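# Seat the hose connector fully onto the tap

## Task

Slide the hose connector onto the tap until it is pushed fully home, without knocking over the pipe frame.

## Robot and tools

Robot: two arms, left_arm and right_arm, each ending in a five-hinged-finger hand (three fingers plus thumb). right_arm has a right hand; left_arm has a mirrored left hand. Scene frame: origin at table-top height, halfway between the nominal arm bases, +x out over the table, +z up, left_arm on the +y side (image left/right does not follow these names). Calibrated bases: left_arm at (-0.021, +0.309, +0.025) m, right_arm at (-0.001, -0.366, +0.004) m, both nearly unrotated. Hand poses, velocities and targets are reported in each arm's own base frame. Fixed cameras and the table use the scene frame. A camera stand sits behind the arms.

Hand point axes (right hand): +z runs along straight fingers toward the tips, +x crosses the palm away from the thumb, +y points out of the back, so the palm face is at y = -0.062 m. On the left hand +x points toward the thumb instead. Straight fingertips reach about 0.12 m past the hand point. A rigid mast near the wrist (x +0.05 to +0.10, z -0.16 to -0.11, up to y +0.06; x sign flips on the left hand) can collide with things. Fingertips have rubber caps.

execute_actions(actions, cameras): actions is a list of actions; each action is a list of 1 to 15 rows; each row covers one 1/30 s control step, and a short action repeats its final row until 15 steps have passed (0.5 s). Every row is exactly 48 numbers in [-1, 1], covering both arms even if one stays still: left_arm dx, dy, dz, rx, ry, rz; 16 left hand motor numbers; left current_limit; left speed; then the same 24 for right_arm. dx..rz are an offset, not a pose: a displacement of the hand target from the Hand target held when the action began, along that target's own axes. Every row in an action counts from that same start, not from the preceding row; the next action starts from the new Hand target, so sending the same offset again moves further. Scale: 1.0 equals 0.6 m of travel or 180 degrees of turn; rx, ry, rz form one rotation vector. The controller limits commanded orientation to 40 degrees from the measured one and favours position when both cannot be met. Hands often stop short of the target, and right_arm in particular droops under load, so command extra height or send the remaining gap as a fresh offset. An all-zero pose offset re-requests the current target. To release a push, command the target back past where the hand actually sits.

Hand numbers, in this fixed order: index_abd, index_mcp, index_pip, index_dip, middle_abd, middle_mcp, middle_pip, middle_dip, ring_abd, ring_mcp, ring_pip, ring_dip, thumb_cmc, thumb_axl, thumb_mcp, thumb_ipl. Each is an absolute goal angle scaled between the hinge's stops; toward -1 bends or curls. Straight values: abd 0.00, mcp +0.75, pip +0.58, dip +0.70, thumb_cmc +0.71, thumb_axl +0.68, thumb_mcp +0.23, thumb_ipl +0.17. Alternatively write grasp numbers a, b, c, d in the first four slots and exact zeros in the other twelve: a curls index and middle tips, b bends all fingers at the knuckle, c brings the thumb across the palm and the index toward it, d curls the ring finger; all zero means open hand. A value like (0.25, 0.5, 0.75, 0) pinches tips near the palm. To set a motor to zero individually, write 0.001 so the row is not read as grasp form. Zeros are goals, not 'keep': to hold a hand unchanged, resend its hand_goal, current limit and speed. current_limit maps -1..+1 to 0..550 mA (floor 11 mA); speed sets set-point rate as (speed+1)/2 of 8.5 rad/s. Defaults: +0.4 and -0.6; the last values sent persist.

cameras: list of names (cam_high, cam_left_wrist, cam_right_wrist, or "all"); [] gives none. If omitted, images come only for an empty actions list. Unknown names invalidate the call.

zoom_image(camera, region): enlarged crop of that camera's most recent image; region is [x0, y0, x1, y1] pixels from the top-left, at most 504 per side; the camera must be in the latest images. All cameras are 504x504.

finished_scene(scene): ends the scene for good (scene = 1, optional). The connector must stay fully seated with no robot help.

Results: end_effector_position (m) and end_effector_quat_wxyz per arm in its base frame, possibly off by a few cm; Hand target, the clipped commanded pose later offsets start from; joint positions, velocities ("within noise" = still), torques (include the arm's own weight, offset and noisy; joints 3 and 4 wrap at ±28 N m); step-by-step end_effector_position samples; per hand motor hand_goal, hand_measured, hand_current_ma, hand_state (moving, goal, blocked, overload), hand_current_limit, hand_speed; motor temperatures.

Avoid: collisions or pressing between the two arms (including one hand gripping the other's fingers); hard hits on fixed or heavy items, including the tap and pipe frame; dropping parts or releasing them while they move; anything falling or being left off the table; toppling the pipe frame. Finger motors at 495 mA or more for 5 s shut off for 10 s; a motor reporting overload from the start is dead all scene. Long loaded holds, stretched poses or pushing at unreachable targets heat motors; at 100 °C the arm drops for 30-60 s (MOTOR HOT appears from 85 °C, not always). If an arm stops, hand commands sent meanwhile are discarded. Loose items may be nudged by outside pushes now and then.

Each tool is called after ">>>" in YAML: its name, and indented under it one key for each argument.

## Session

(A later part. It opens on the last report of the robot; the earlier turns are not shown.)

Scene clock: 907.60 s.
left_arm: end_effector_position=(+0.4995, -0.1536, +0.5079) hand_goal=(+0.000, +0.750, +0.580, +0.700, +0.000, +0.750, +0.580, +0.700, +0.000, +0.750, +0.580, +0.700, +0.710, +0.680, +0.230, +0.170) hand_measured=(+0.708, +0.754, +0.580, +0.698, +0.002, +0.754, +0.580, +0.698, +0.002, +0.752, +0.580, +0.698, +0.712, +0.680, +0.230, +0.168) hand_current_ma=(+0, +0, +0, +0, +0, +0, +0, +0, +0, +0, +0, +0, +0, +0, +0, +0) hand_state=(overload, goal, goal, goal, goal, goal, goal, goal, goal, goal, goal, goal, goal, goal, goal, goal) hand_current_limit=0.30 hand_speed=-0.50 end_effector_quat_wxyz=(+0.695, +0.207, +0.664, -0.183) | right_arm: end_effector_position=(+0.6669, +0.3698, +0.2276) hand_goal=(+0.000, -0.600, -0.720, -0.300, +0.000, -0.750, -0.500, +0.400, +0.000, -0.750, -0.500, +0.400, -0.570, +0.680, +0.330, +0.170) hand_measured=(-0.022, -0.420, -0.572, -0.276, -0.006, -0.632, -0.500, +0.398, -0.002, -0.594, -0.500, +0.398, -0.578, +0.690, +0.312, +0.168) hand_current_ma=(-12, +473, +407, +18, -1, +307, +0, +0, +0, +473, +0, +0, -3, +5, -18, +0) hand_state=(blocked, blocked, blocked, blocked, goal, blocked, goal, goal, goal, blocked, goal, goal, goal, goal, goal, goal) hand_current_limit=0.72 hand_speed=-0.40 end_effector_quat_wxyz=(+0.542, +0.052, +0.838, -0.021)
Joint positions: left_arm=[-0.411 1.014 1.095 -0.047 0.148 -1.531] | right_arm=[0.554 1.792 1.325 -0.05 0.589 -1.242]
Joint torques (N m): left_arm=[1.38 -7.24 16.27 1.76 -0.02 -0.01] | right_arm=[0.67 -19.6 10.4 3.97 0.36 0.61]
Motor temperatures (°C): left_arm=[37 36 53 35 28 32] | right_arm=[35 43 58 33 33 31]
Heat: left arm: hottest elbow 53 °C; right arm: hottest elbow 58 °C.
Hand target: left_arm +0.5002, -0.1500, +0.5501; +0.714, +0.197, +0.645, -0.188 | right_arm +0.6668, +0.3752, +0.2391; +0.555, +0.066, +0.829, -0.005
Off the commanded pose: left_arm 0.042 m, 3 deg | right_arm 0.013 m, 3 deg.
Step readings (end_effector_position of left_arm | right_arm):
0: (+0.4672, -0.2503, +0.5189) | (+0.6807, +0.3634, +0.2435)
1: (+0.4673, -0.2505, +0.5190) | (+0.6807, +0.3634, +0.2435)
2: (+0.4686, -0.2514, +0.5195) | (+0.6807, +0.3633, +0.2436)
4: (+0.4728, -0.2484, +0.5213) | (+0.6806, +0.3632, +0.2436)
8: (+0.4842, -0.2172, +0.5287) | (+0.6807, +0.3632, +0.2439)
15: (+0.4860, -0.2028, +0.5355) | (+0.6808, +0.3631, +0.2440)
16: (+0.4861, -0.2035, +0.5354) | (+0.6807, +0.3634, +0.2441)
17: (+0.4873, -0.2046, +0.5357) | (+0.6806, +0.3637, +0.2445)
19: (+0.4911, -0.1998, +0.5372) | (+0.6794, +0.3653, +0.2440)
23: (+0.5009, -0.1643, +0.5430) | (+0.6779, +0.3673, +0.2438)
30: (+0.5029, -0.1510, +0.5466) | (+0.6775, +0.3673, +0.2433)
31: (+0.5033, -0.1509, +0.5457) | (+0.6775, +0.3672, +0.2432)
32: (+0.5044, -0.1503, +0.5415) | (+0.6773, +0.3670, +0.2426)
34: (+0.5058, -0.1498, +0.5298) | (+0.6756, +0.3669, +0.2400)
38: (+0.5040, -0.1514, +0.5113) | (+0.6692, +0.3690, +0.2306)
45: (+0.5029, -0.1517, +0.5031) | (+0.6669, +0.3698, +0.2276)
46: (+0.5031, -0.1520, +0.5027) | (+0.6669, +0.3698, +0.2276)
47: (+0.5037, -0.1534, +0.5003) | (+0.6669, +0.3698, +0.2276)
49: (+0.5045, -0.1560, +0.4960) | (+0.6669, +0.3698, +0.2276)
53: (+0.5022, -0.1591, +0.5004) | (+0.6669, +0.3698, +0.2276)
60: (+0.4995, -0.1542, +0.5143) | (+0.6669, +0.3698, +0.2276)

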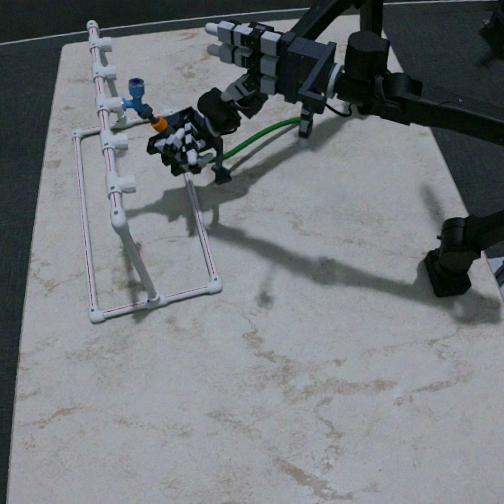

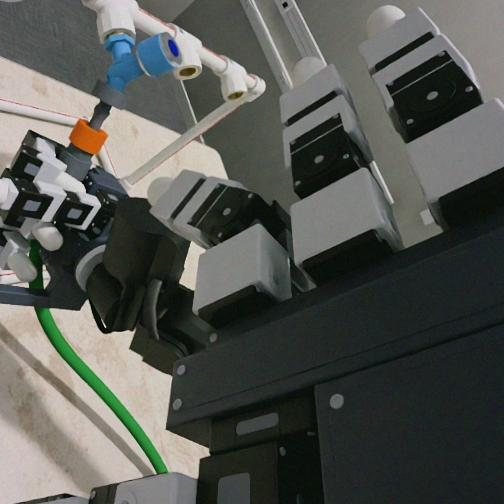

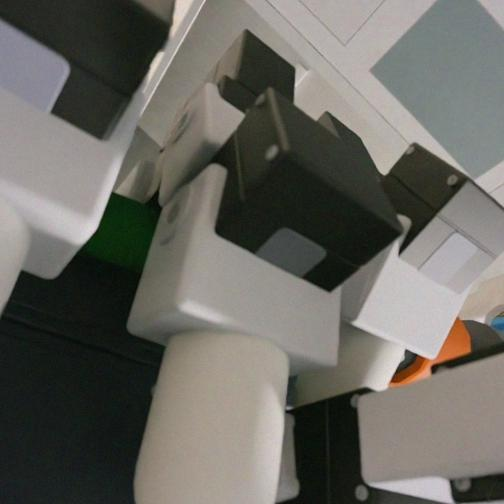

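>>> execute_actions:
  actions:
    - [[0,0,0,0.0206,0.0226,-0.116, 0,0.75,0.58,0.7, 0,0.75,0.58,0.7, 0,0.75,0.58,0.7, 0.71,0.68,0.23,0.17, 0.3,-0.5, 0,0,0,0,0,0, 0,-0.6,-0.72,-0.3, 0,-0.75,-0.5,0.4, 0,-0.75,-0.5,0.4, -0.57,0.68,0.33,0.17, 0.72,-0.4]]
    - [[0,0,0,0.0206,0.0226,-0.116, 0,0.75,0.58,0.7, 0,0.75,0.58,0.7, 0,0.75,0.58,0.7, 0.71,0.68,0.23,0.17, 0.3,-0.5, 0,0,0,0,0,0, 0,-0.6,-0.72,-0.3, 0,-0.75,-0.5,0.4, 0,-0.75,-0.5,0.4, -0.57,0.68,0.33,0.17, 0.72,-0.4]]
    - [[-0.03,0.1424,0.0087,0,0,0, 0,0.75,0.58,0.7, 0,0.75,0.58,0.7, 0,0.75,0.58,0.7, 0.71,0.68,0.23,0.17, 0.3,-0.5, 0,0,0,0,0,0, 0,-0.6,-0.72,-0.3, 0,-0.75,-0.5,0.4, 0,-0.75,-0.5,0.4, -0.57,0.68,0.33,0.17, 0.72,-0.4]]
    - [[-0.03,0.1424,0.0087,0,0,0, 0,0.75,0.58,0.7, 0,0.75,0.58,0.7, 0,0.75,0.58,0.7, 0.71,0.68,0.23,0.17, 0.3,-0.5, 0,0,0,0,0,0, 0,-0.6,-0.72,-0.3, 0,-0.75,-0.5,0.4, 0,-0.75,-0.5,0.4, -0.57,0.68,0.33,0.17, 0.72,-0.4]]
  cameras: ["all"]

Scene clock: 910.83 s.
left_arm: end_effector_position=(+0.6048, -0.0353, +0.4159) hand_goal=(+0.000, +0.750, +0.580, +0.700, +0.000, +0.750, +0.580, +0.700, +0.000, +0.750, +0.580, +0.700, +0.710, +0.680, +0.230, +0.170) hand_measured=(+0.740, +0.744, +0.580, +0.698, +0.002, +0.744, +0.580, +0.698, +0.002, +0.744, +0.580, +0.698, +0.704, +0.680, +0.230, +0.168) hand_current_ma=(+0, -1, +0, +0, +0, -1, +0, +0, +0, -1, +0, +0, +0, +0, +0, +0) hand_state=(overload, goal, goal, goal, goal, goal, goal, goal, goal, goal, goal, goal, goal, goal, goal, goal) hand_current_limit=0.30 hand_speed=-0.50 end_effector_quat_wxyz=(+0.497, +0.032, +0.758, -0.421) | right_arm: end_effector_position=(+0.6669, +0.3698, +0.2276) hand_goal=(+0.000, -0.600, -0.720, -0.300, +0.000, -0.750, -0.500, +0.400, +0.000, -0.750, -0.500, +0.400, -0.570, +0.680, +0.330, +0.170) hand_measured=(-0.022, -0.420, -0.572, -0.276, -0.006, -0.632, -0.500, +0.398, -0.002, -0.594, -0.500, +0.398, -0.578, +0.690, +0.312, +0.168) hand_current_ma=(-12, +473, +407, +18, -1, +307, +0, +0, +0, +473, +0, +0, -3, +5, -18, +0) hand_state=(blocked, blocked, blocked, blocked, goal, blocked, goal, goal, goal, blocked, goal, goal, goal, goal, goal, goal) hand_current_limit=0.72 hand_speed=-0.40 end_effector_quat_wxyz=(+0.542, +0.052, +0.838, -0.021)
Joint positions: left_arm=[0.078 1.331 1.366 -0.258 0.811 -2.071] | right_arm=[0.554 1.792 1.325 -0.05 0.589 -1.242]
Joint torques (N m): left_arm=[0.32 -13.68 15.94 2.29 0.16 -0.09] | right_arm=[0.56 -19.55 10.4 3.99 0.35 0.6]
Motor temperatures (°C): left_arm=[37 36 53 35 28 32] | right_arm=[35 43 58 33 33 31]
Heat: left arm: hottest elbow 53 °C; right arm: hottest elbow 58 °C.
Hand target: left_arm +0.6101, -0.0400, +0.4698; +0.540, +0.012, +0.707, -0.456 | right_arm +0.6668, +0.3752, +0.2391; +0.555, +0.066, +0.829, -0.005
Off the commanded pose: left_arm 0.054 m, 9 deg | right_arm 0.013 m, 3 deg.
joint sent to its limit (left arm) — joint 6 (wrist roll), lower limit. The joint targets are off in position and orientation.
Step readings (end_effector_position of left_arm | right_arm):
0: (+0.4995, -0.1536, +0.5079) | (+0.6669, +0.3698, +0.2276)
1: (+0.4994, -0.1541, +0.5074) | (+0.6669, +0.3698, +0.2276)
2: (+0.4991, -0.1560, +0.5053) | (+0.6669, +0.3698, +0.2276)
4: (+0.4985, -0.1584, +0.5024) | (+0.6669, +0.3698, +0.2276)
8: (+0.4972, -0.1543, +0.5122) | (+0.6669, +0.3698, +0.2276)
15: (+0.4950, -0.1493, +0.5250) | (+0.6669, +0.3698, +0.2276)
16: (+0.4949, -0.1503, +0.5239) | (+0.6669, +0.3698, +0.2276)
17: (+0.4944, -0.1529, +0.5211) | (+0.6669, +0.3698, +0.2276)
19: (+0.4946, -0.1567, +0.5165) | (+0.6669, +0.3698, +0.2276)
23: (+0.4989, -0.1536, +0.5146) | (+0.6669, +0.3698, +0.2276)
30: (+0.4985, -0.1507, +0.5149) | (+0.6669, +0.3698, +0.2276)
31: (+0.4982, -0.1515, +0.5151) | (+0.6669, +0.3698, +0.2276)
32: (+0.4984, -0.1522, +0.5141) | (+0.6669, +0.3698, +0.2276)
34: (+0.5050, -0.1432, +0.5117) | (+0.6669, +0.3698, +0.2276)
38: (+0.5337, -0.0989, +0.4948) | (+0.6669, +0.3698, +0.2276)
45: (+0.5561, -0.0897, +0.4624) | (+0.6669, +0.3698, +0.2276)
46: (+0.5562, -0.0908, +0.4617) | (+0.6669, +0.3698, +0.2276)
47: (+0.5566, -0.0923, +0.4627) | (+0.6669, +0.3698, +0.2276)
49: (+0.5619, -0.0874, +0.4649) | (+0.6669, +0.3698, +0.2276)
53: (+0.5836, -0.0499, +0.4511) | (+0.6669, +0.3698, +0.2276)
60: (+0.6047, -0.0340, +0.4139) | (+0.6669, +0.3698, +0.2276)

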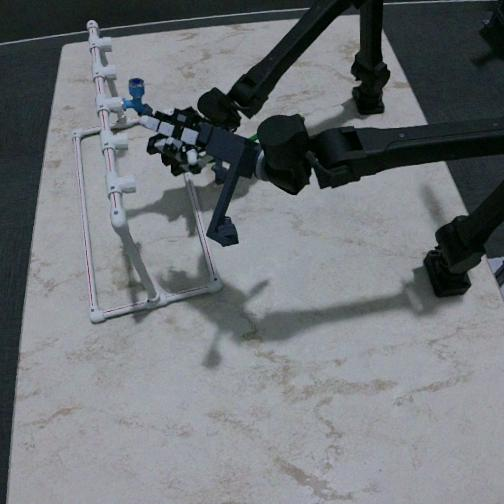

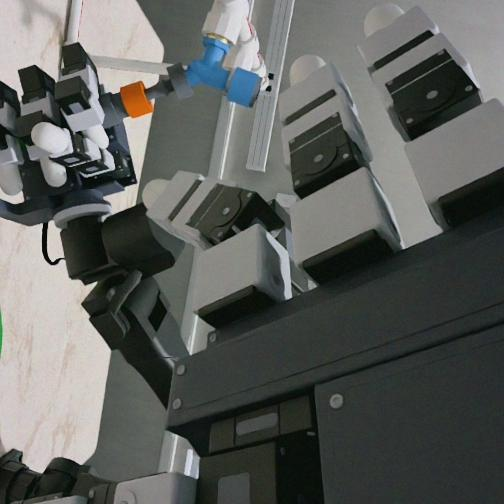

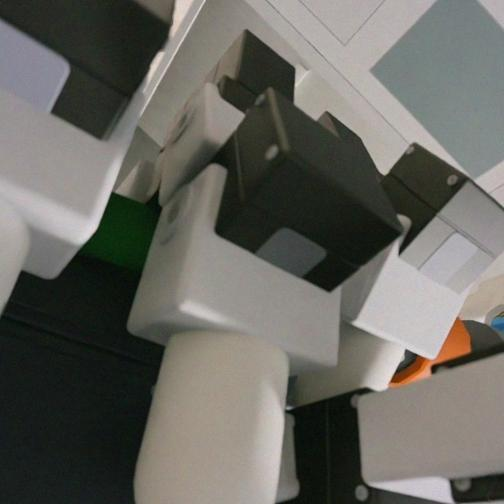

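>>> zoom_image:
  camera: "cam_left_wrist"
  region: [100, 40, 220, 130]

>>> zoom_image:
  camera: "cam_left_wrist"
  region: [112, 56, 192, 126]

Scaled by 4.200 from the camera's 504x504 image, which has a finer 720x720 frame.

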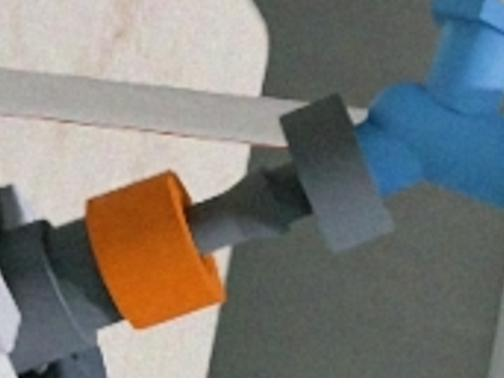

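Scaled by 6.300 from the camera's 504x504 image, which has a finer 720x720 frame.

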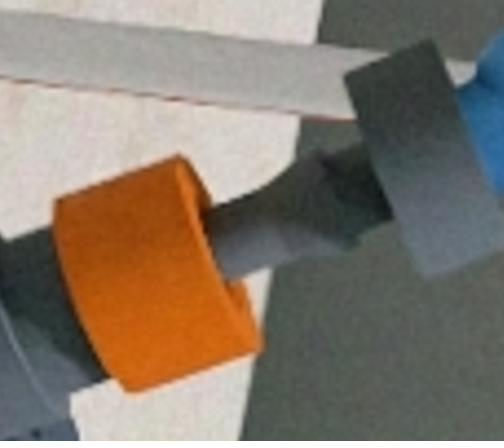

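>>> zoom_image:
  camera: "cam_left_wrist"
  region: [144, 56, 194, 106]

>>> zoom_image:
  camera: "cam_left_wrist"
  region: [108, 74, 158, 124]

Scaled by 10.080 from the camera's 504x504 image, which has a finer 720x720 frame.

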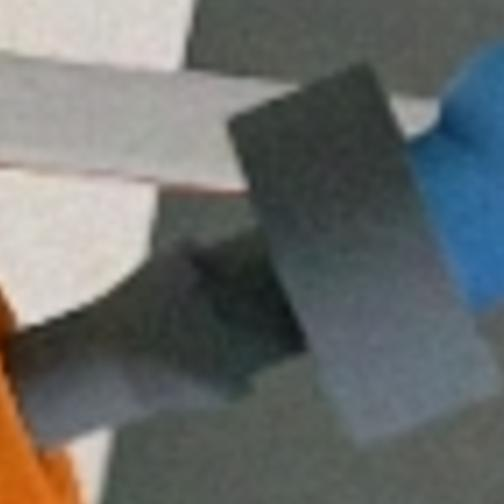

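Scaled by 10.080 from the camera's 504x504 image, which has a finer 720x720 frame.

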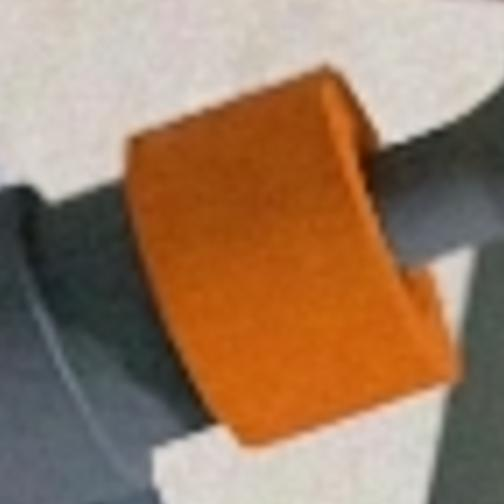

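>>> execute_actions:
  actions:
    - [[0,0,0,0,0,0, 0,0.75,0.58,0.7, 0,0.75,0.58,0.7, 0,0.75,0.58,0.7, 0.71,0.68,0.23,0.17, 0.3,-0.5, 0.0208,0.0034,-0.0114,0.002,0.0201,0.0092, 0,-0.6,-0.72,-0.3, 0,-0.75,-0.5,0.4, 0,-0.75,-0.5,0.4, -0.57,0.68,0.33,0.17, 0.72,-0.4]]
  cameras: ["cam_left_wrist"]

>>> zoom_image:
  camera: "cam_left_wrist"
  region: [100, 50, 200, 130]

Scene clock: 917.57 s.
left_arm: end_effector_position=(+0.6048, -0.0354, +0.4159) hand_goal=(+0.000, +0.750, +0.580, +0.700, +0.000, +0.750, +0.580, +0.700, +0.000, +0.750, +0.580, +0.700, +0.710, +0.680, +0.230, +0.170) hand_measured=(+0.740, +0.744, +0.580, +0.698, +0.002, +0.744, +0.580, +0.698, +0.002, +0.744, +0.580, +0.698, +0.704, +0.680, +0.230, +0.168) hand_current_ma=(+0, -1, +0, +0, +0, -1, +0, +0, +0, -1, +0, +0, +0, +0, +0, +0) hand_state=(overload, goal, goal, goal, goal, goal, goal, goal, goal, goal, goal, goal, goal, goal, goal, goal) hand_current_limit=0.30 hand_speed=-0.50 end_effector_quat_wxyz=(+0.496, +0.032, +0.758, -0.422) | right_arm: end_effector_position=(+0.6586, +0.3788, +0.2221) hand_goal=(+0.000, -0.600, -0.720, -0.300, +0.000, -0.750, -0.500, +0.400, +0.000, -0.750, -0.500, +0.400, -0.570, +0.680, +0.330, +0.170) hand_measured=(-0.022, -0.420, -0.572, -0.276, -0.006, -0.632, -0.500, +0.398, -0.002, -0.594, -0.500, +0.398, -0.578, +0.690, +0.312, +0.168) hand_current_ma=(-12, +473, +407, +18, -1, +307, +0, +0, +0, +473, +0, +0, -3, +5, -18, +0) hand_state=(blocked, blocked, blocked, blocked, goal, blocked, goal, goal, goal, blocked, goal, goal, goal, goal, goal, goal) hand_current_limit=0.72 hand_speed=-0.40 end_effector_quat_wxyz=(+0.528, +0.068, +0.847, -0.007)
Joint positions: left_arm=[0.078 1.331 1.366 -0.258 0.812 -2.071] | right_arm=[0.573 1.792 1.325 -0.094 0.588 -1.168]
Joint torques (N m): left_arm=[0.32 -13.51 16.02 2.25 0.19 -0.09] | right_arm=[0.32 -20.37 10.37 2.3 0.19 0.61]
Motor temperatures (°C): left_arm=[37 37 52 35 28 32] | right_arm=[35 43 57 33 33 31]
Heat: left arm: hottest elbow 52 °C; right arm: hottest elbow 57 °C.
Hand target: left_arm +0.6101, -0.0399, +0.4698; +0.540, +0.012, +0.707, -0.456 | right_arm +0.6560, +0.3792, +0.2305; +0.528, +0.080, +0.845, +0.003
Off the commanded pose: left_arm 0.054 m, 9 deg | right_arm 0.009 m, 2 deg.
joint sent to its limit (left arm) — joint 6 (wrist roll), lower limit. The joint targets are off in position and orientation.
Step readings (end_effector_position of left_arm | right_arm):
0: (+0.6048, -0.0353, +0.4159) | (+0.6669, +0.3698, +0.2276)
1: (+0.6048, -0.0353, +0.4159) | (+0.6670, +0.3698, +0.2277)
2: (+0.6048, -0.0353, +0.4159) | (+0.6670, +0.3700, +0.2280)
4: (+0.6048, -0.0353, +0.4159) | (+0.6664, +0.3702, +0.2274)
8: (+0.6048, -0.0354, +0.4159) | (+0.6625, +0.3740, +0.2241)
15: (+0.6048, -0.0354, +0.4159) | (+0.6589, +0.3784, +0.2221)
Images, in order (width x height): cam_left_wrist 504x504.

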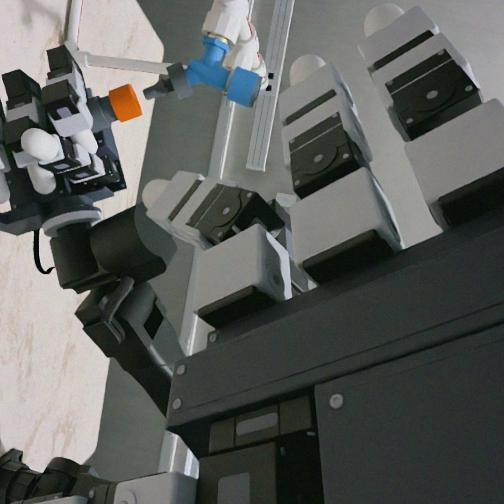

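Scaled by 5.040 from the camera's 504x504 image, which has a finer 720x720 frame.

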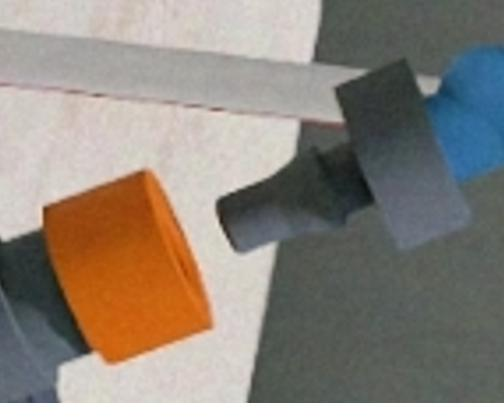

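>>> zoom_image:
  camera: "cam_left_wrist"
  region: [140, 56, 196, 112]

>>> zoom_image:
  camera: "cam_left_wrist"
  region: [96, 72, 152, 128]

Scaled by 9.000 from the camera's 504x504 image, which has a finer 720x720 frame.

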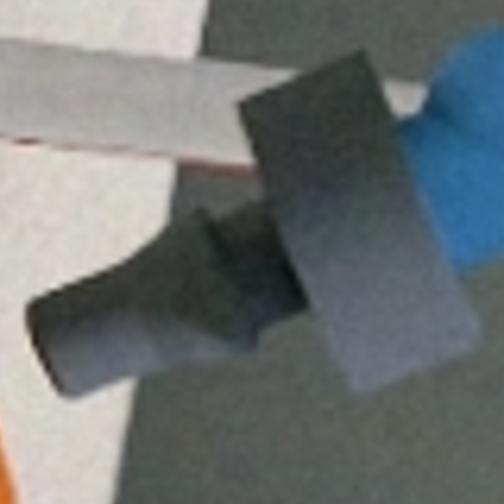

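Scaled by 9.000 from the camera's 504x504 image, which has a finer 720x720 frame.

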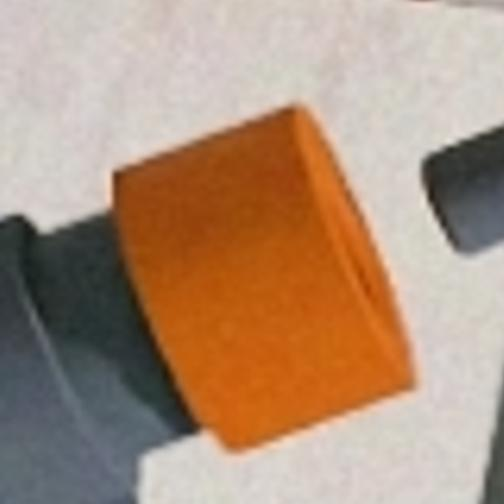

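>>> execute_actions:
  actions:
    - [[0,0,0,0,0,0, 0,0.75,0.58,0.7, 0,0.75,0.58,0.7, 0,0.75,0.58,0.7, 0.71,0.68,0.23,0.17, 0.3,-0.5, 0.003,0,-0.0045,-0.0002,0.0118,-0.0008, 0,-0.6,-0.72,-0.3, 0,-0.75,-0.5,0.4, 0,-0.75,-0.5,0.4, -0.57,0.68,0.33,0.17, 0.72,-0.4]]
  cameras: ["cam_left_wrist"]

>>> zoom_image:
  camera: "cam_left_wrist"
  region: [140, 56, 196, 112]

>>> zoom_image:
  camera: "cam_left_wrist"
  region: [96, 72, 152, 128]

Scene clock: 922.20 s.
left_arm: end_effector_position=(+0.6048, -0.0354, +0.4159) hand_goal=(+0.000, +0.750, +0.580, +0.700, +0.000, +0.750, +0.580, +0.700, +0.000, +0.750, +0.580, +0.700, +0.710, +0.680, +0.230, +0.170) hand_measured=(+0.740, +0.744, +0.580, +0.698, +0.002, +0.744, +0.580, +0.698, +0.002, +0.744, +0.580, +0.698, +0.704, +0.680, +0.230, +0.168) hand_current_ma=(+0, -1, +0, +0, +0, -1, +0, +0, +0, -1, +0, +0, +0, +0, +0, +0) hand_state=(overload, goal, goal, goal, goal, goal, goal, goal, goal, goal, goal, goal, goal, goal, goal, goal) hand_current_limit=0.30 hand_speed=-0.50 end_effector_quat_wxyz=(+0.496, +0.032, +0.758, -0.422) | right_arm: end_effector_position=(+0.6532, +0.3777, +0.2090) hand_goal=(+0.000, -0.600, -0.720, -0.300, +0.000, -0.750, -0.500, +0.400, +0.000, -0.750, -0.500, +0.400, -0.570, +0.680, +0.330, +0.170) hand_measured=(-0.022, -0.420, -0.572, -0.276, -0.006, -0.632, -0.500, +0.398, -0.002, -0.594, -0.500, +0.398, -0.578, +0.690, +0.312, +0.168) hand_current_ma=(-12, +473, +407, +18, -1, +307, +0, +0, +0, +473, +0, +0, -3, +5, -18, +0) hand_state=(blocked, blocked, blocked, blocked, goal, blocked, goal, goal, goal, blocked, goal, goal, goal, goal, goal, goal) hand_current_limit=0.72 hand_speed=-0.40 end_effector_quat_wxyz=(+0.505, +0.064, +0.860, -0.011)
Joint positions: left_arm=[0.078 1.331 1.366 -0.258 0.812 -2.071] | right_arm=[0.573 1.792 1.325 -0.154 0.572 -1.149]
Joint torques (N m): left_arm=[0.32 -13.45 16.03 2.26 0.19 -0.09] | right_arm=[0.26 -21.01 11.32 2 0.14 0.61]
Motor temperatures (°C): left_arm=[37 37 52 35 28 32] | right_arm=[35 44 56 32 33 31]
Heat: left arm: hottest elbow 52 °C; right arm: hottest elbow 56 °C.
Hand target: left_arm +0.6101, -0.0399, +0.4698; +0.540, +0.012, +0.707, -0.456 | right_arm +0.6528, +0.3796, +0.2301; +0.512, +0.078, +0.855, +0.004
Off the commanded pose: left_arm 0.054 m, 9 deg | right_arm 0.021 m, 3 deg.
joint sent to its limit (left arm) — joint 6 (wrist roll), lower limit. The joint targets are off in position and orientation.
Step readings (end_effector_position of left_arm | right_arm):
0: (+0.6048, -0.0354, +0.4159) | (+0.6586, +0.3788, +0.2221)
1: (+0.6048, -0.0354, +0.4159) | (+0.6585, +0.3788, +0.2219)
2: (+0.6048, -0.0354, +0.4159) | (+0.6579, +0.3789, +0.2206)
4: (+0.6048, -0.0354, +0.4159) | (+0.6563, +0.3788, +0.2170)
8: (+0.6048, -0.0354, +0.4159) | (+0.6540, +0.3781, +0.2110)
15: (+0.6048, -0.0354, +0.4159) | (+0.6533, +0.3778, +0.2092)
Images, in order (width x height): cam_left_wrist 504x504.

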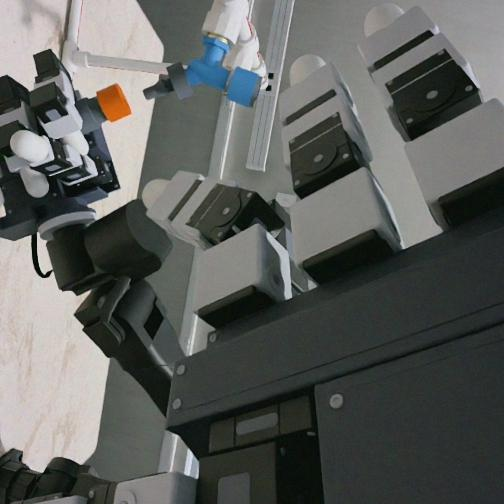

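Scaled by 9.000 from the camera's 504x504 image, which has a finer 720x720 frame.

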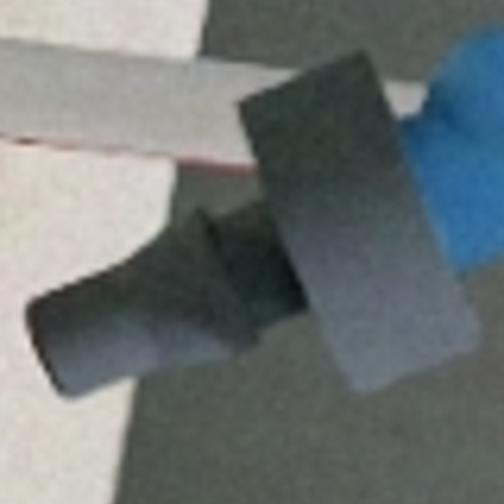

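Scaled by 9.000 from the camera's 504x504 image, which has a finer 720x720 frame.

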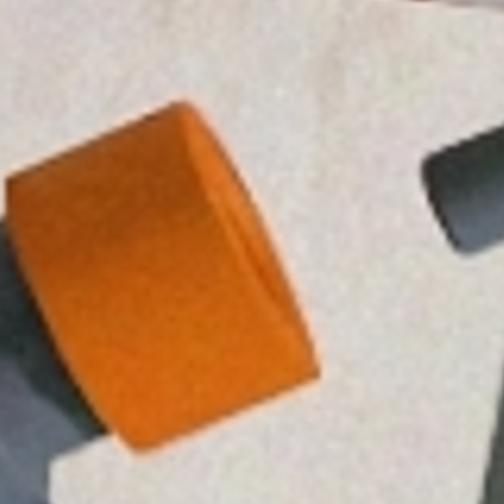

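>>> execute_actions:
  actions:
    - [[0,0,0,0,0,0, 0,0.75,0.58,0.7, 0,0.75,0.58,0.7, 0,0.75,0.58,0.7, 0.71,0.68,0.23,0.17, 0.3,-0.5, -0.004,0,0.006,0,-0.0067,0, 0,-0.6,-0.72,-0.3, 0,-0.75,-0.5,0.4, 0,-0.75,-0.5,0.4, -0.57,0.68,0.33,0.17, 0.72,-0.4]]
  cameras: ["cam_left_wrist","cam_high"]

>>> zoom_image:
  camera: "cam_high"
  region: [130, 94, 166, 130]

>>> zoom_image:
  camera: "cam_high"
  region: [146, 104, 190, 148]

>>> zoom_image:
  camera: "cam_left_wrist"
  region: [96, 56, 196, 136]

Scene clock: 924.40 s.
left_arm: end_effector_position=(+0.6048, -0.0354, +0.4159) hand_goal=(+0.000, +0.750, +0.580, +0.700, +0.000, +0.750, +0.580, +0.700, +0.000, +0.750, +0.580, +0.700, +0.710, +0.680, +0.230, +0.170) hand_measured=(+0.740, +0.744, +0.580, +0.698, +0.002, +0.744, +0.580, +0.698, +0.002, +0.744, +0.580, +0.698, +0.704, +0.680, +0.230, +0.168) hand_current_ma=(+0, -1, +0, +0, +0, -1, +0, +0, +0, -1, +0, +0, +0, +0, +0, +0) hand_state=(overload, goal, goal, goal, goal, goal, goal, goal, goal, goal, goal, goal, goal, goal, goal, goal) hand_current_limit=0.30 hand_speed=-0.50 end_effector_quat_wxyz=(+0.496, +0.032, +0.758, -0.422) | right_arm: end_effector_position=(+0.6533, +0.3774, +0.2091) hand_goal=(+0.000, -0.600, -0.720, -0.300, +0.000, -0.750, -0.500, +0.400, +0.000, -0.750, -0.500, +0.400, -0.570, +0.680, +0.330, +0.170) hand_measured=(-0.022, -0.420, -0.572, -0.276, -0.006, -0.632, -0.500, +0.398, -0.002, -0.594, -0.500, +0.398, -0.578, +0.690, +0.312, +0.168) hand_current_ma=(-12, +473, +407, +18, -1, +307, +0, +0, +0, +473, +0, +0, -3, +5, -18, +0) hand_state=(blocked, blocked, blocked, blocked, goal, blocked, goal, goal, goal, blocked, goal, goal, goal, goal, goal, goal) hand_current_limit=0.72 hand_speed=-0.40 end_effector_quat_wxyz=(+0.506, +0.065, +0.860, -0.011)
Joint positions: left_arm=[0.078 1.331 1.366 -0.258 0.812 -2.071] | right_arm=[0.573 1.792 1.325 -0.154 0.574 -1.148]
Joint torques (N m): left_arm=[0.32 -13.45 16.02 2.25 0.19 -0.09] | right_arm=[0.15 -20.31 11.19 3.48 0.39 0.48]
Motor temperatures (°C): left_arm=[37 37 52 35 28 32] | right_arm=[35 44 56 32 33 31]
Heat: left arm: hottest elbow 52 °C; right arm: hottest elbow 56 °C.
Hand target: left_arm +0.6101, -0.0399, +0.4698; +0.540, +0.012, +0.707, -0.456 | right_arm +0.6571, +0.3790, +0.2305; +0.521, +0.079, +0.850, +0.003
Off the commanded pose: left_arm 0.054 m, 9 deg | right_arm 0.022 m, 3 deg.
joint sent to its limit (left arm) — joint 6 (wrist roll), lower limit. The joint targets are off in position and orientation.
Step readings (end_effector_position of left_arm | right_arm):
0: (+0.6048, -0.0354, +0.4159) | (+0.6532, +0.3776, +0.2090)
1: (+0.6048, -0.0354, +0.4159) | (+0.6532, +0.3776, +0.2090)
2: (+0.6048, -0.0354, +0.4159) | (+0.6532, +0.3776, +0.2090)
4: (+0.6048, -0.0354, +0.4159) | (+0.6532, +0.3776, +0.2090)
8: (+0.6048, -0.0354, +0.4159) | (+0.6533, +0.3775, +0.2090)
15: (+0.6048, -0.0354, +0.4159) | (+0.6533, +0.3774, +0.2091)
Images, in order (width x height): cam_high 504x504, cam_left_wrist 504x504.

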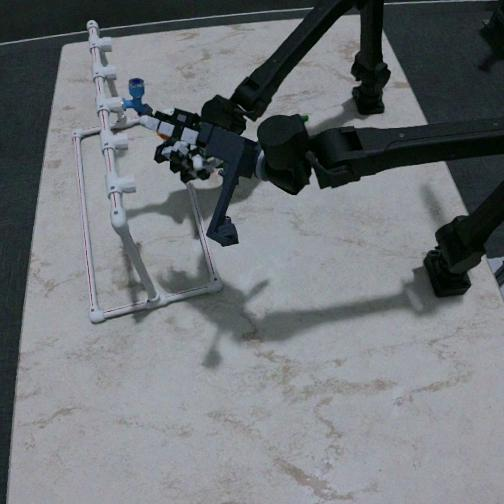

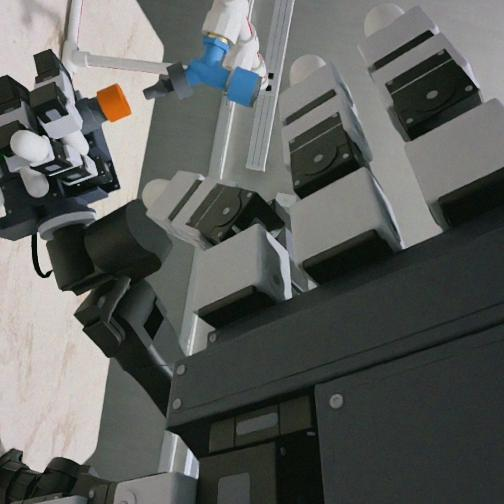

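Scaled by 14.000 from the camera's 504x504 image, which has a finer 720x720 frame.

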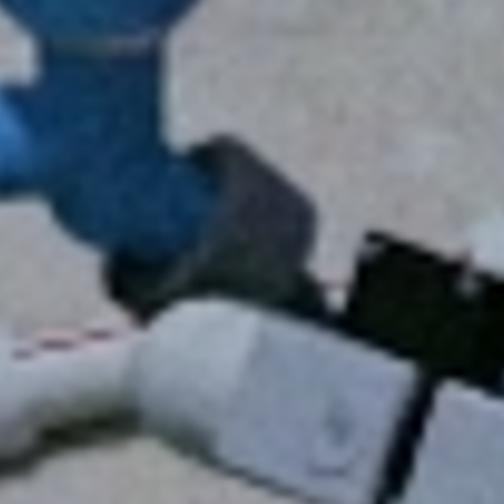

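Scaled by 11.455 from the camera's 504x504 image, which has a finer 720x720 frame.

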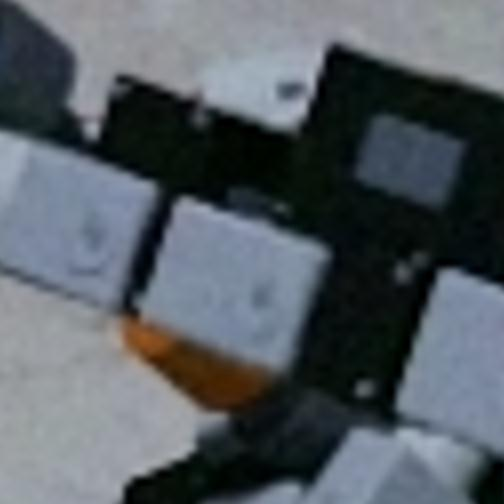

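Scaled by 5.040 from the camera's 504x504 image, which has a finer 720x720 frame.

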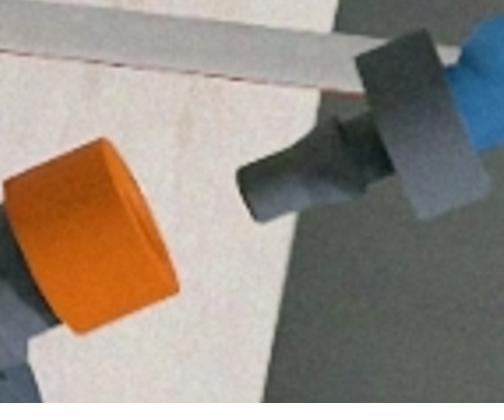

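>>> execute_actions:
  actions:
    - [[0.03,-0.1424,-0.0087,0,0,0, 0,0.75,0.58,0.7, 0,0.75,0.58,0.7, 0,0.75,0.58,0.7, 0.71,0.68,0.23,0.17, 0.3,-0.5, 0,0,0,0,0,0, 0,-0.6,-0.72,-0.3, 0,-0.75,-0.5,0.4, 0,-0.75,-0.5,0.4, -0.57,0.68,0.33,0.17, 0.72,-0.4]]
    - [[0.03,-0.1424,-0.0087,0,0,0, 0,0.75,0.58,0.7, 0,0.75,0.58,0.7, 0,0.75,0.58,0.7, 0.71,0.68,0.23,0.17, 0.3,-0.5, 0,0,0,0,0,0, 0,-0.6,-0.72,-0.3, 0,-0.75,-0.5,0.4, 0,-0.75,-0.5,0.4, -0.57,0.68,0.33,0.17, 0.72,-0.4]]
    - [[0,0,0,-0.0206,-0.0226,0.116, 0,0.75,0.58,0.7, 0,0.75,0.58,0.7, 0,0.75,0.58,0.7, 0.71,0.68,0.23,0.17, 0.3,-0.5, -0.04,-0.014,0.012,0,0,0, 0,-0.6,-0.72,-0.3, 0,-0.75,-0.5,0.4, 0,-0.75,-0.5,0.4, -0.57,0.68,0.33,0.17, 0.72,-0.4],[0,0,0,-0.0206,-0.0226,0.116, 0,0.75,0.58,0.7, 0,0.75,0.58,0.7, 0,0.75,0.58,0.7, 0.71,0.68,0.23,0.17, 0.3,-0.5, -0.077,-0.0277,0.0248,0,0,0, 0,-0.6,-0.72,-0.3, 0,-0.75,-0.5,0.4, 0,-0.75,-0.5,0.4, -0.57,0.68,0.33,0.17, 0.72,-0.4],[0,0,0,-0.0206,-0.0226,0.116, 0,0.75,0.58,0.7, 0,0.75,0.58,0.7, 0,0.75,0.58,0.7, 0.71,0.68,0.23,0.17, 0.3,-0.5, -0.077,-0.0277,0.0248,0,0,0, 0,-0.6,-0.72,-0.3, 0,-0.75,-0.5,0.4, 0,-0.75,-0.5,0.4, -0.57,0.68,0.33,0.17, 0.72,-0.4],[0,0,0,-0.0206,-0.0226,0.116, 0,0.75,0.58,0.7, 0,0.75,0.58,0.7, 0,0.75,0.58,0.7, 0.71,0.68,0.23,0.17, 0.3,-0.5, -0.07,-0.012,0.015,0,0,0, 0,-0.6,-0.72,-0.3, 0,-0.75,-0.5,0.4, 0,-0.75,-0.5,0.4, -0.57,0.68,0.33,0.17, 0.72,-0.4],[0,0,0,-0.0206,-0.0226,0.116, 0,0.75,0.58,0.7, 0,0.75,0.58,0.7, 0,0.75,0.58,0.7, 0.71,0.68,0.23,0.17, 0.3,-0.5, -0.0638,0.0033,0.0057,0,0,0, 0,-0.6,-0.72,-0.3, 0,-0.75,-0.5,0.4, 0,-0.75,-0.5,0.4, -0.57,0.68,0.33,0.17, 0.72,-0.4]]
    - [[0,0,0,-0.0206,-0.0226,0.116, 0,0.75,0.58,0.7, 0,0.75,0.58,0.7, 0,0.75,0.58,0.7, 0.71,0.68,0.23,0.17, 0.3,-0.5, 0,0,0,0,0,0, 0,-0.6,-0.72,-0.3, 0,-0.75,-0.5,0.4, 0,-0.75,-0.5,0.4, -0.57,0.68,0.33,0.17, 0.72,-0.4]]
  cameras: ["cam_left_wrist","cam_high"]

>>> zoom_image:
  camera: "cam_high"
  region: [130, 90, 190, 150]

>>> zoom_image:
  camera: "cam_left_wrist"
  region: [60, 70, 140, 170]

Scene clock: 929.60 s.
left_arm: end_effector_position=(+0.5026, -0.1509, +0.5446) hand_goal=(+0.000, +0.750, +0.580, +0.700, +0.000, +0.750, +0.580, +0.700, +0.000, +0.750, +0.580, +0.700, +0.710, +0.680, +0.230, +0.170) hand_measured=(+0.762, +0.748, +0.580, +0.698, +0.002, +0.748, +0.580, +0.698, +0.002, +0.748, +0.580, +0.698, +0.706, +0.680, +0.230, +0.168) hand_current_ma=(+0, +0, +0, +0, +0, +0, +0, +0, +0, +0, +0, +0, +0, +0, +0, +0) hand_state=(overload, goal, goal, goal, goal, goal, goal, goal, goal, goal, goal, goal, goal, goal, goal, goal) hand_current_limit=0.30 hand_speed=-0.50 end_effector_quat_wxyz=(+0.705, +0.193, +0.655, -0.192) | right_arm: end_effector_position=(+0.6643, +0.3638, +0.2133) hand_goal=(+0.000, -0.600, -0.720, -0.300, +0.000, -0.750, -0.500, +0.400, +0.000, -0.750, -0.500, +0.400, -0.570, +0.680, +0.330, +0.170) hand_measured=(-0.022, -0.420, -0.572, -0.276, -0.006, -0.632, -0.500, +0.398, -0.002, -0.594, -0.500, +0.398, -0.578, +0.690, +0.312, +0.168) hand_current_ma=(-12, +473, +407, +18, -1, +307, +0, +0, +0, +473, +0, +0, -3, +5, -18, +0) hand_state=(blocked, blocked, blocked, blocked, goal, blocked, goal, goal, goal, blocked, goal, goal, goal, goal, goal, goal) hand_current_limit=0.72 hand_speed=-0.40 end_effector_quat_wxyz=(+0.495, +0.067, +0.866, -0.018)
Joint positions: left_arm=[-0.402 1.029 1.183 -0.085 0.15 -1.561] | right_arm=[0.546 1.792 1.355 -0.206 0.556 -1.155]
Joint torques (N m): left_arm=[0.67 -8.23 9.43 2.77 -0.17 0.28] | right_arm=[0.32 -20.89 15.95 2.26 0.31 0.41]
Motor temperatures (°C): left_arm=[37 37 52 35 28 32] | right_arm=[35 44 56 32 33 31]
Heat: left arm: hottest elbow 52 °C; right arm: hottest elbow 56 °C.
Hand target: left_arm +0.5001, -0.1500, +0.5502; +0.714, +0.197, +0.645, -0.188 | right_arm +0.6775, +0.3753, +0.2631; +0.521, +0.079, +0.850, +0.003
Off the commanded pose: left_arm 0.006 m, 2 deg | right_arm 0.053 m, 5 deg.
Step readings (end_effector_position of left_arm | right_arm):
0: (+0.6048, -0.0354, +0.4159) | (+0.6533, +0.3774, +0.2091)
1: (+0.6047, -0.0357, +0.4163) | (+0.6533, +0.3774, +0.2091)
2: (+0.6042, -0.0358, +0.4170) | (+0.6533, +0.3774, +0.2091)
4: (+0.5979, -0.0425, +0.4205) | (+0.6533, +0.3774, +0.2091)
8: (+0.5728, -0.0770, +0.4476) | (+0.6533, +0.3774, +0.2091)
15: (+0.5478, -0.0941, +0.4887) | (+0.6533, +0.3774, +0.2091)
16: (+0.5483, -0.0928, +0.4891) | (+0.6533, +0.3774, +0.2091)
17: (+0.5481, -0.0921, +0.4870) | (+0.6533, +0.3774, +0.2091)
19: (+0.5429, -0.0983, +0.4814) | (+0.6533, +0.3774, +0.2091)
23: (+0.5214, -0.1352, +0.4849) | (+0.6533, +0.3774, +0.2091)
30: (+0.5005, -0.1478, +0.5125) | (+0.6533, +0.3774, +0.2091)
31: (+0.5008, -0.1459, +0.5141) | (+0.6533, +0.3774, +0.2090)
32: (+0.5021, -0.1426, +0.5176) | (+0.6534, +0.3775, +0.2090)
34: (+0.5064, -0.1382, +0.5271) | (+0.6537, +0.3774, +0.2082)
38: (+0.5012, -0.1456, +0.5397) | (+0.6593, +0.3684, +0.2085)
45: (+0.4995, -0.1498, +0.5463) | (+0.6644, +0.3639, +0.2135)
46: (+0.5003, -0.1485, +0.5458) | (+0.6644, +0.3639, +0.2135)
47: (+0.5014, -0.1460, +0.5464) | (+0.6643, +0.3638, +0.2133)
49: (+0.5020, -0.1418, +0.5447) | (+0.6642, +0.3638, +0.2131)
53: (+0.5005, -0.1491, +0.5355) | (+0.6643, +0.3638, +0.2133)
60: (+0.5020, -0.1518, +0.5389) | (+0.6643, +0.3638, +0.2133)
Images, in order (width x height): cam_high 504x504, cam_left_wrist 504x504.

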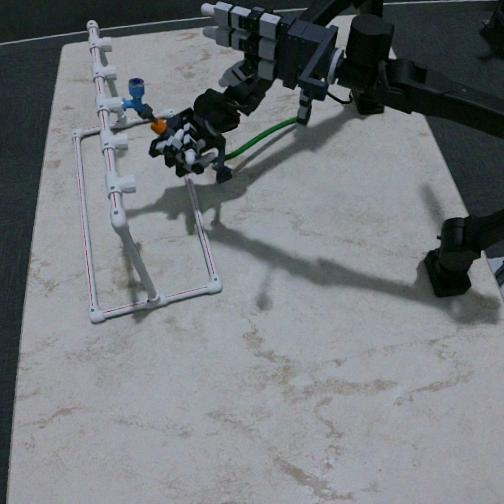

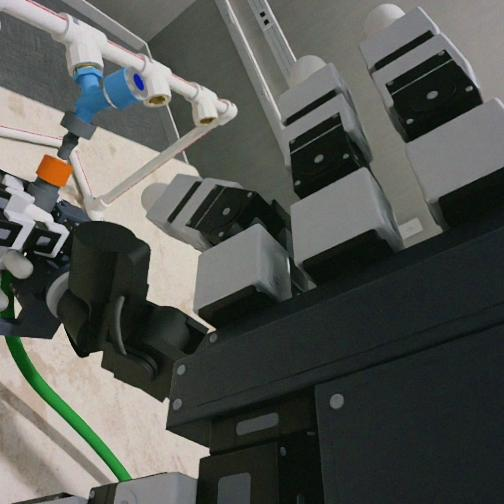

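Scaled by 8.400 from the camera's 504x504 image, which has a finer 720x720 frame.

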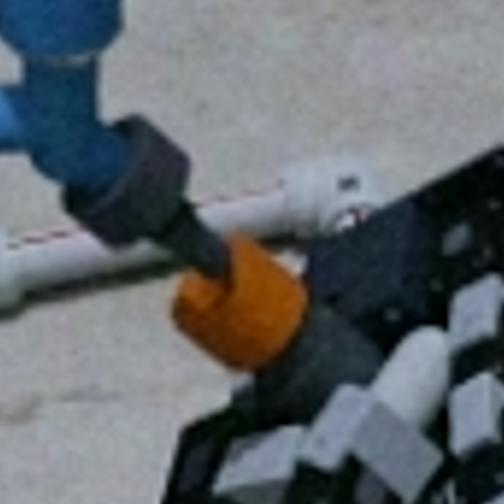

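Scaled by 5.040 from the camera's 504x504 image, which has a finer 720x720 frame.

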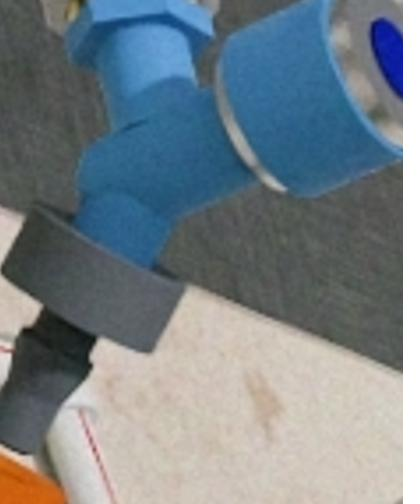

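>>> execute_actions:
  actions:
    - [[0,0,0,0,0,0, 0,0.75,0.58,0.7, 0,0.75,0.58,0.7, 0,0.75,0.58,0.7, 0.71,0.68,0.23,0.17, 0.3,-0.5, -0.0048,0.0012,0.0058,0,-0.0167,0, 0,-0.6,-0.72,-0.3, 0,-0.75,-0.5,0.4, 0,-0.75,-0.5,0.4, -0.57,0.68,0.33,0.17, 0.72,-0.4]]
  cameras: ["cam_left_wrist","cam_high"]

>>> zoom_image:
  camera: "cam_high"
  region: [130, 90, 190, 150]

>>> zoom_image:
  camera: "cam_left_wrist"
  region: [20, 105, 100, 205]

Scene clock: 930.90 s.
left_arm: end_effector_position=(+0.5026, -0.1509, +0.5456) hand_goal=(+0.000, +0.750, +0.580, +0.700, +0.000, +0.750, +0.580, +0.700, +0.000, +0.750, +0.580, +0.700, +0.710, +0.680, +0.230, +0.170) hand_measured=(+0.780, +0.748, +0.580, +0.698, +0.002, +0.748, +0.580, +0.698, +0.002, +0.748, +0.580, +0.698, +0.706, +0.680, +0.230, +0.168) hand_current_ma=(+0, +0, +0, +0, +0, +0, +0, +0, +0, +0, +0, +0, +0, +0, +0, +0) hand_state=(overload, goal, goal, goal, goal, goal, goal, goal, goal, goal, goal, goal, goal, goal, goal, goal) hand_current_limit=0.30 hand_speed=-0.50 end_effector_quat_wxyz=(+0.706, +0.193, +0.653, -0.191) | right_arm: end_effector_position=(+0.6683, +0.3634, +0.2213) hand_goal=(+0.000, -0.600, -0.720, -0.300, +0.000, -0.750, -0.500, +0.400, +0.000, -0.750, -0.500, +0.400, -0.570, +0.680, +0.330, +0.170) hand_measured=(-0.022, -0.420, -0.572, -0.276, -0.006, -0.632, -0.500, +0.398, -0.002, -0.594, -0.500, +0.398, -0.578, +0.690, +0.312, +0.168) hand_current_ma=(-12, +473, +407, +18, -1, +307, +0, +0, +0, +473, +0, +0, -3, +5, -18, +0) hand_state=(blocked, blocked, blocked, blocked, goal, blocked, goal, goal, goal, blocked, goal, goal, goal, goal, goal, goal) hand_current_limit=0.72 hand_speed=-0.40 end_effector_quat_wxyz=(+0.512, +0.065, +0.856, -0.024)
Joint positions: left_arm=[-0.402 1.029 1.183 -0.082 0.15 -1.558] | right_arm=[0.546 1.792 1.355 -0.166 0.576 -1.184]
Joint torques (N m): left_arm=[0.73 -8.18 9.37 2.76 -0.1 0.26] | right_arm=[0.5 -19.96 14.65 4.11 0.34 0.45]
Motor temperatures (°C): left_arm=[37 37 52 35 28 32] | right_arm=[35 44 57 32 33 31]
Heat: left arm: hottest elbow 52 °C; right arm: hottest elbow 57 °C.
Hand target: left_arm +0.5001, -0.1499, +0.5502; +0.714, +0.197, +0.645, -0.188 | right_arm +0.6819, +0.3754, +0.2641; +0.543, +0.079, +0.836, +0.001
Off the commanded pose: left_arm 0.005 m, 1 deg | right_arm 0.046 m, 5 deg.
Step readings (end_effector_position of left_arm | right_arm):
0: (+0.5026, -0.1509, +0.5447) | (+0.6643, +0.3638, +0.2133)
1: (+0.5026, -0.1509, +0.5447) | (+0.6644, +0.3637, +0.2133)
2: (+0.5026, -0.1509, +0.5448) | (+0.6646, +0.3631, +0.2133)
4: (+0.5026, -0.1509, +0.5450) | (+0.6657, +0.3622, +0.2149)
8: (+0.5026, -0.1509, +0.5455) | (+0.6680, +0.3627, +0.2201)
15: (+0.5026, -0.1509, +0.5456) | (+0.6684, +0.3633, +0.2213)
Images, in order (width x height): cam_high 504x504, cam_left_wrist 504x504.

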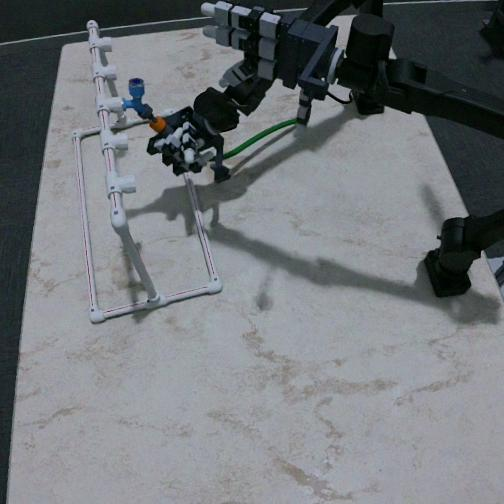

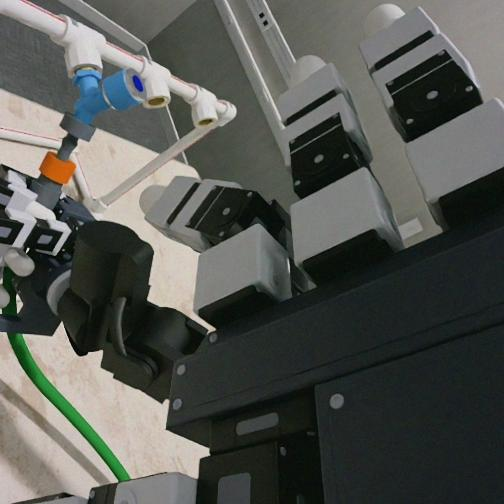

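Scaled by 8.400 from the camera's 504x504 image, which has a finer 720x720 frame.

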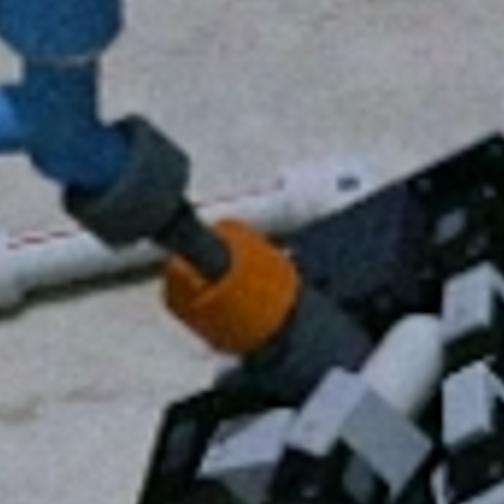

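Scaled by 5.040 from the camera's 504x504 image, which has a finer 720x720 frame.

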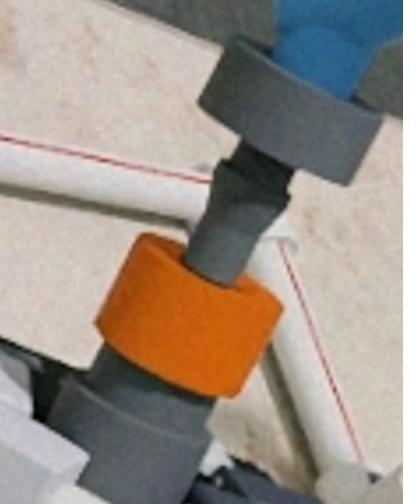

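>>> zoom_image:
  camera: "cam_left_wrist"
  region: [50, 108, 102, 166]

>>> zoom_image:
  camera: "cam_left_wrist"
  region: [30, 145, 82, 203]

Scaled by 8.690 from the camera's 504x504 image, which has a finer 720x720 frame.

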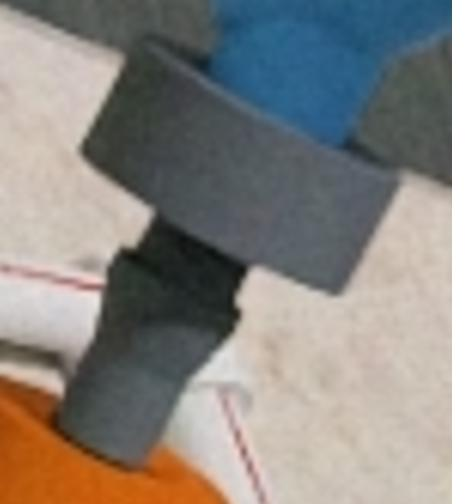

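Scaled by 8.690 from the camera's 504x504 image, which has a finer 720x720 frame.

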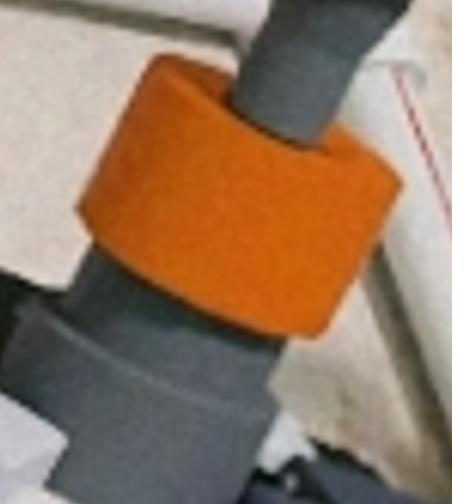

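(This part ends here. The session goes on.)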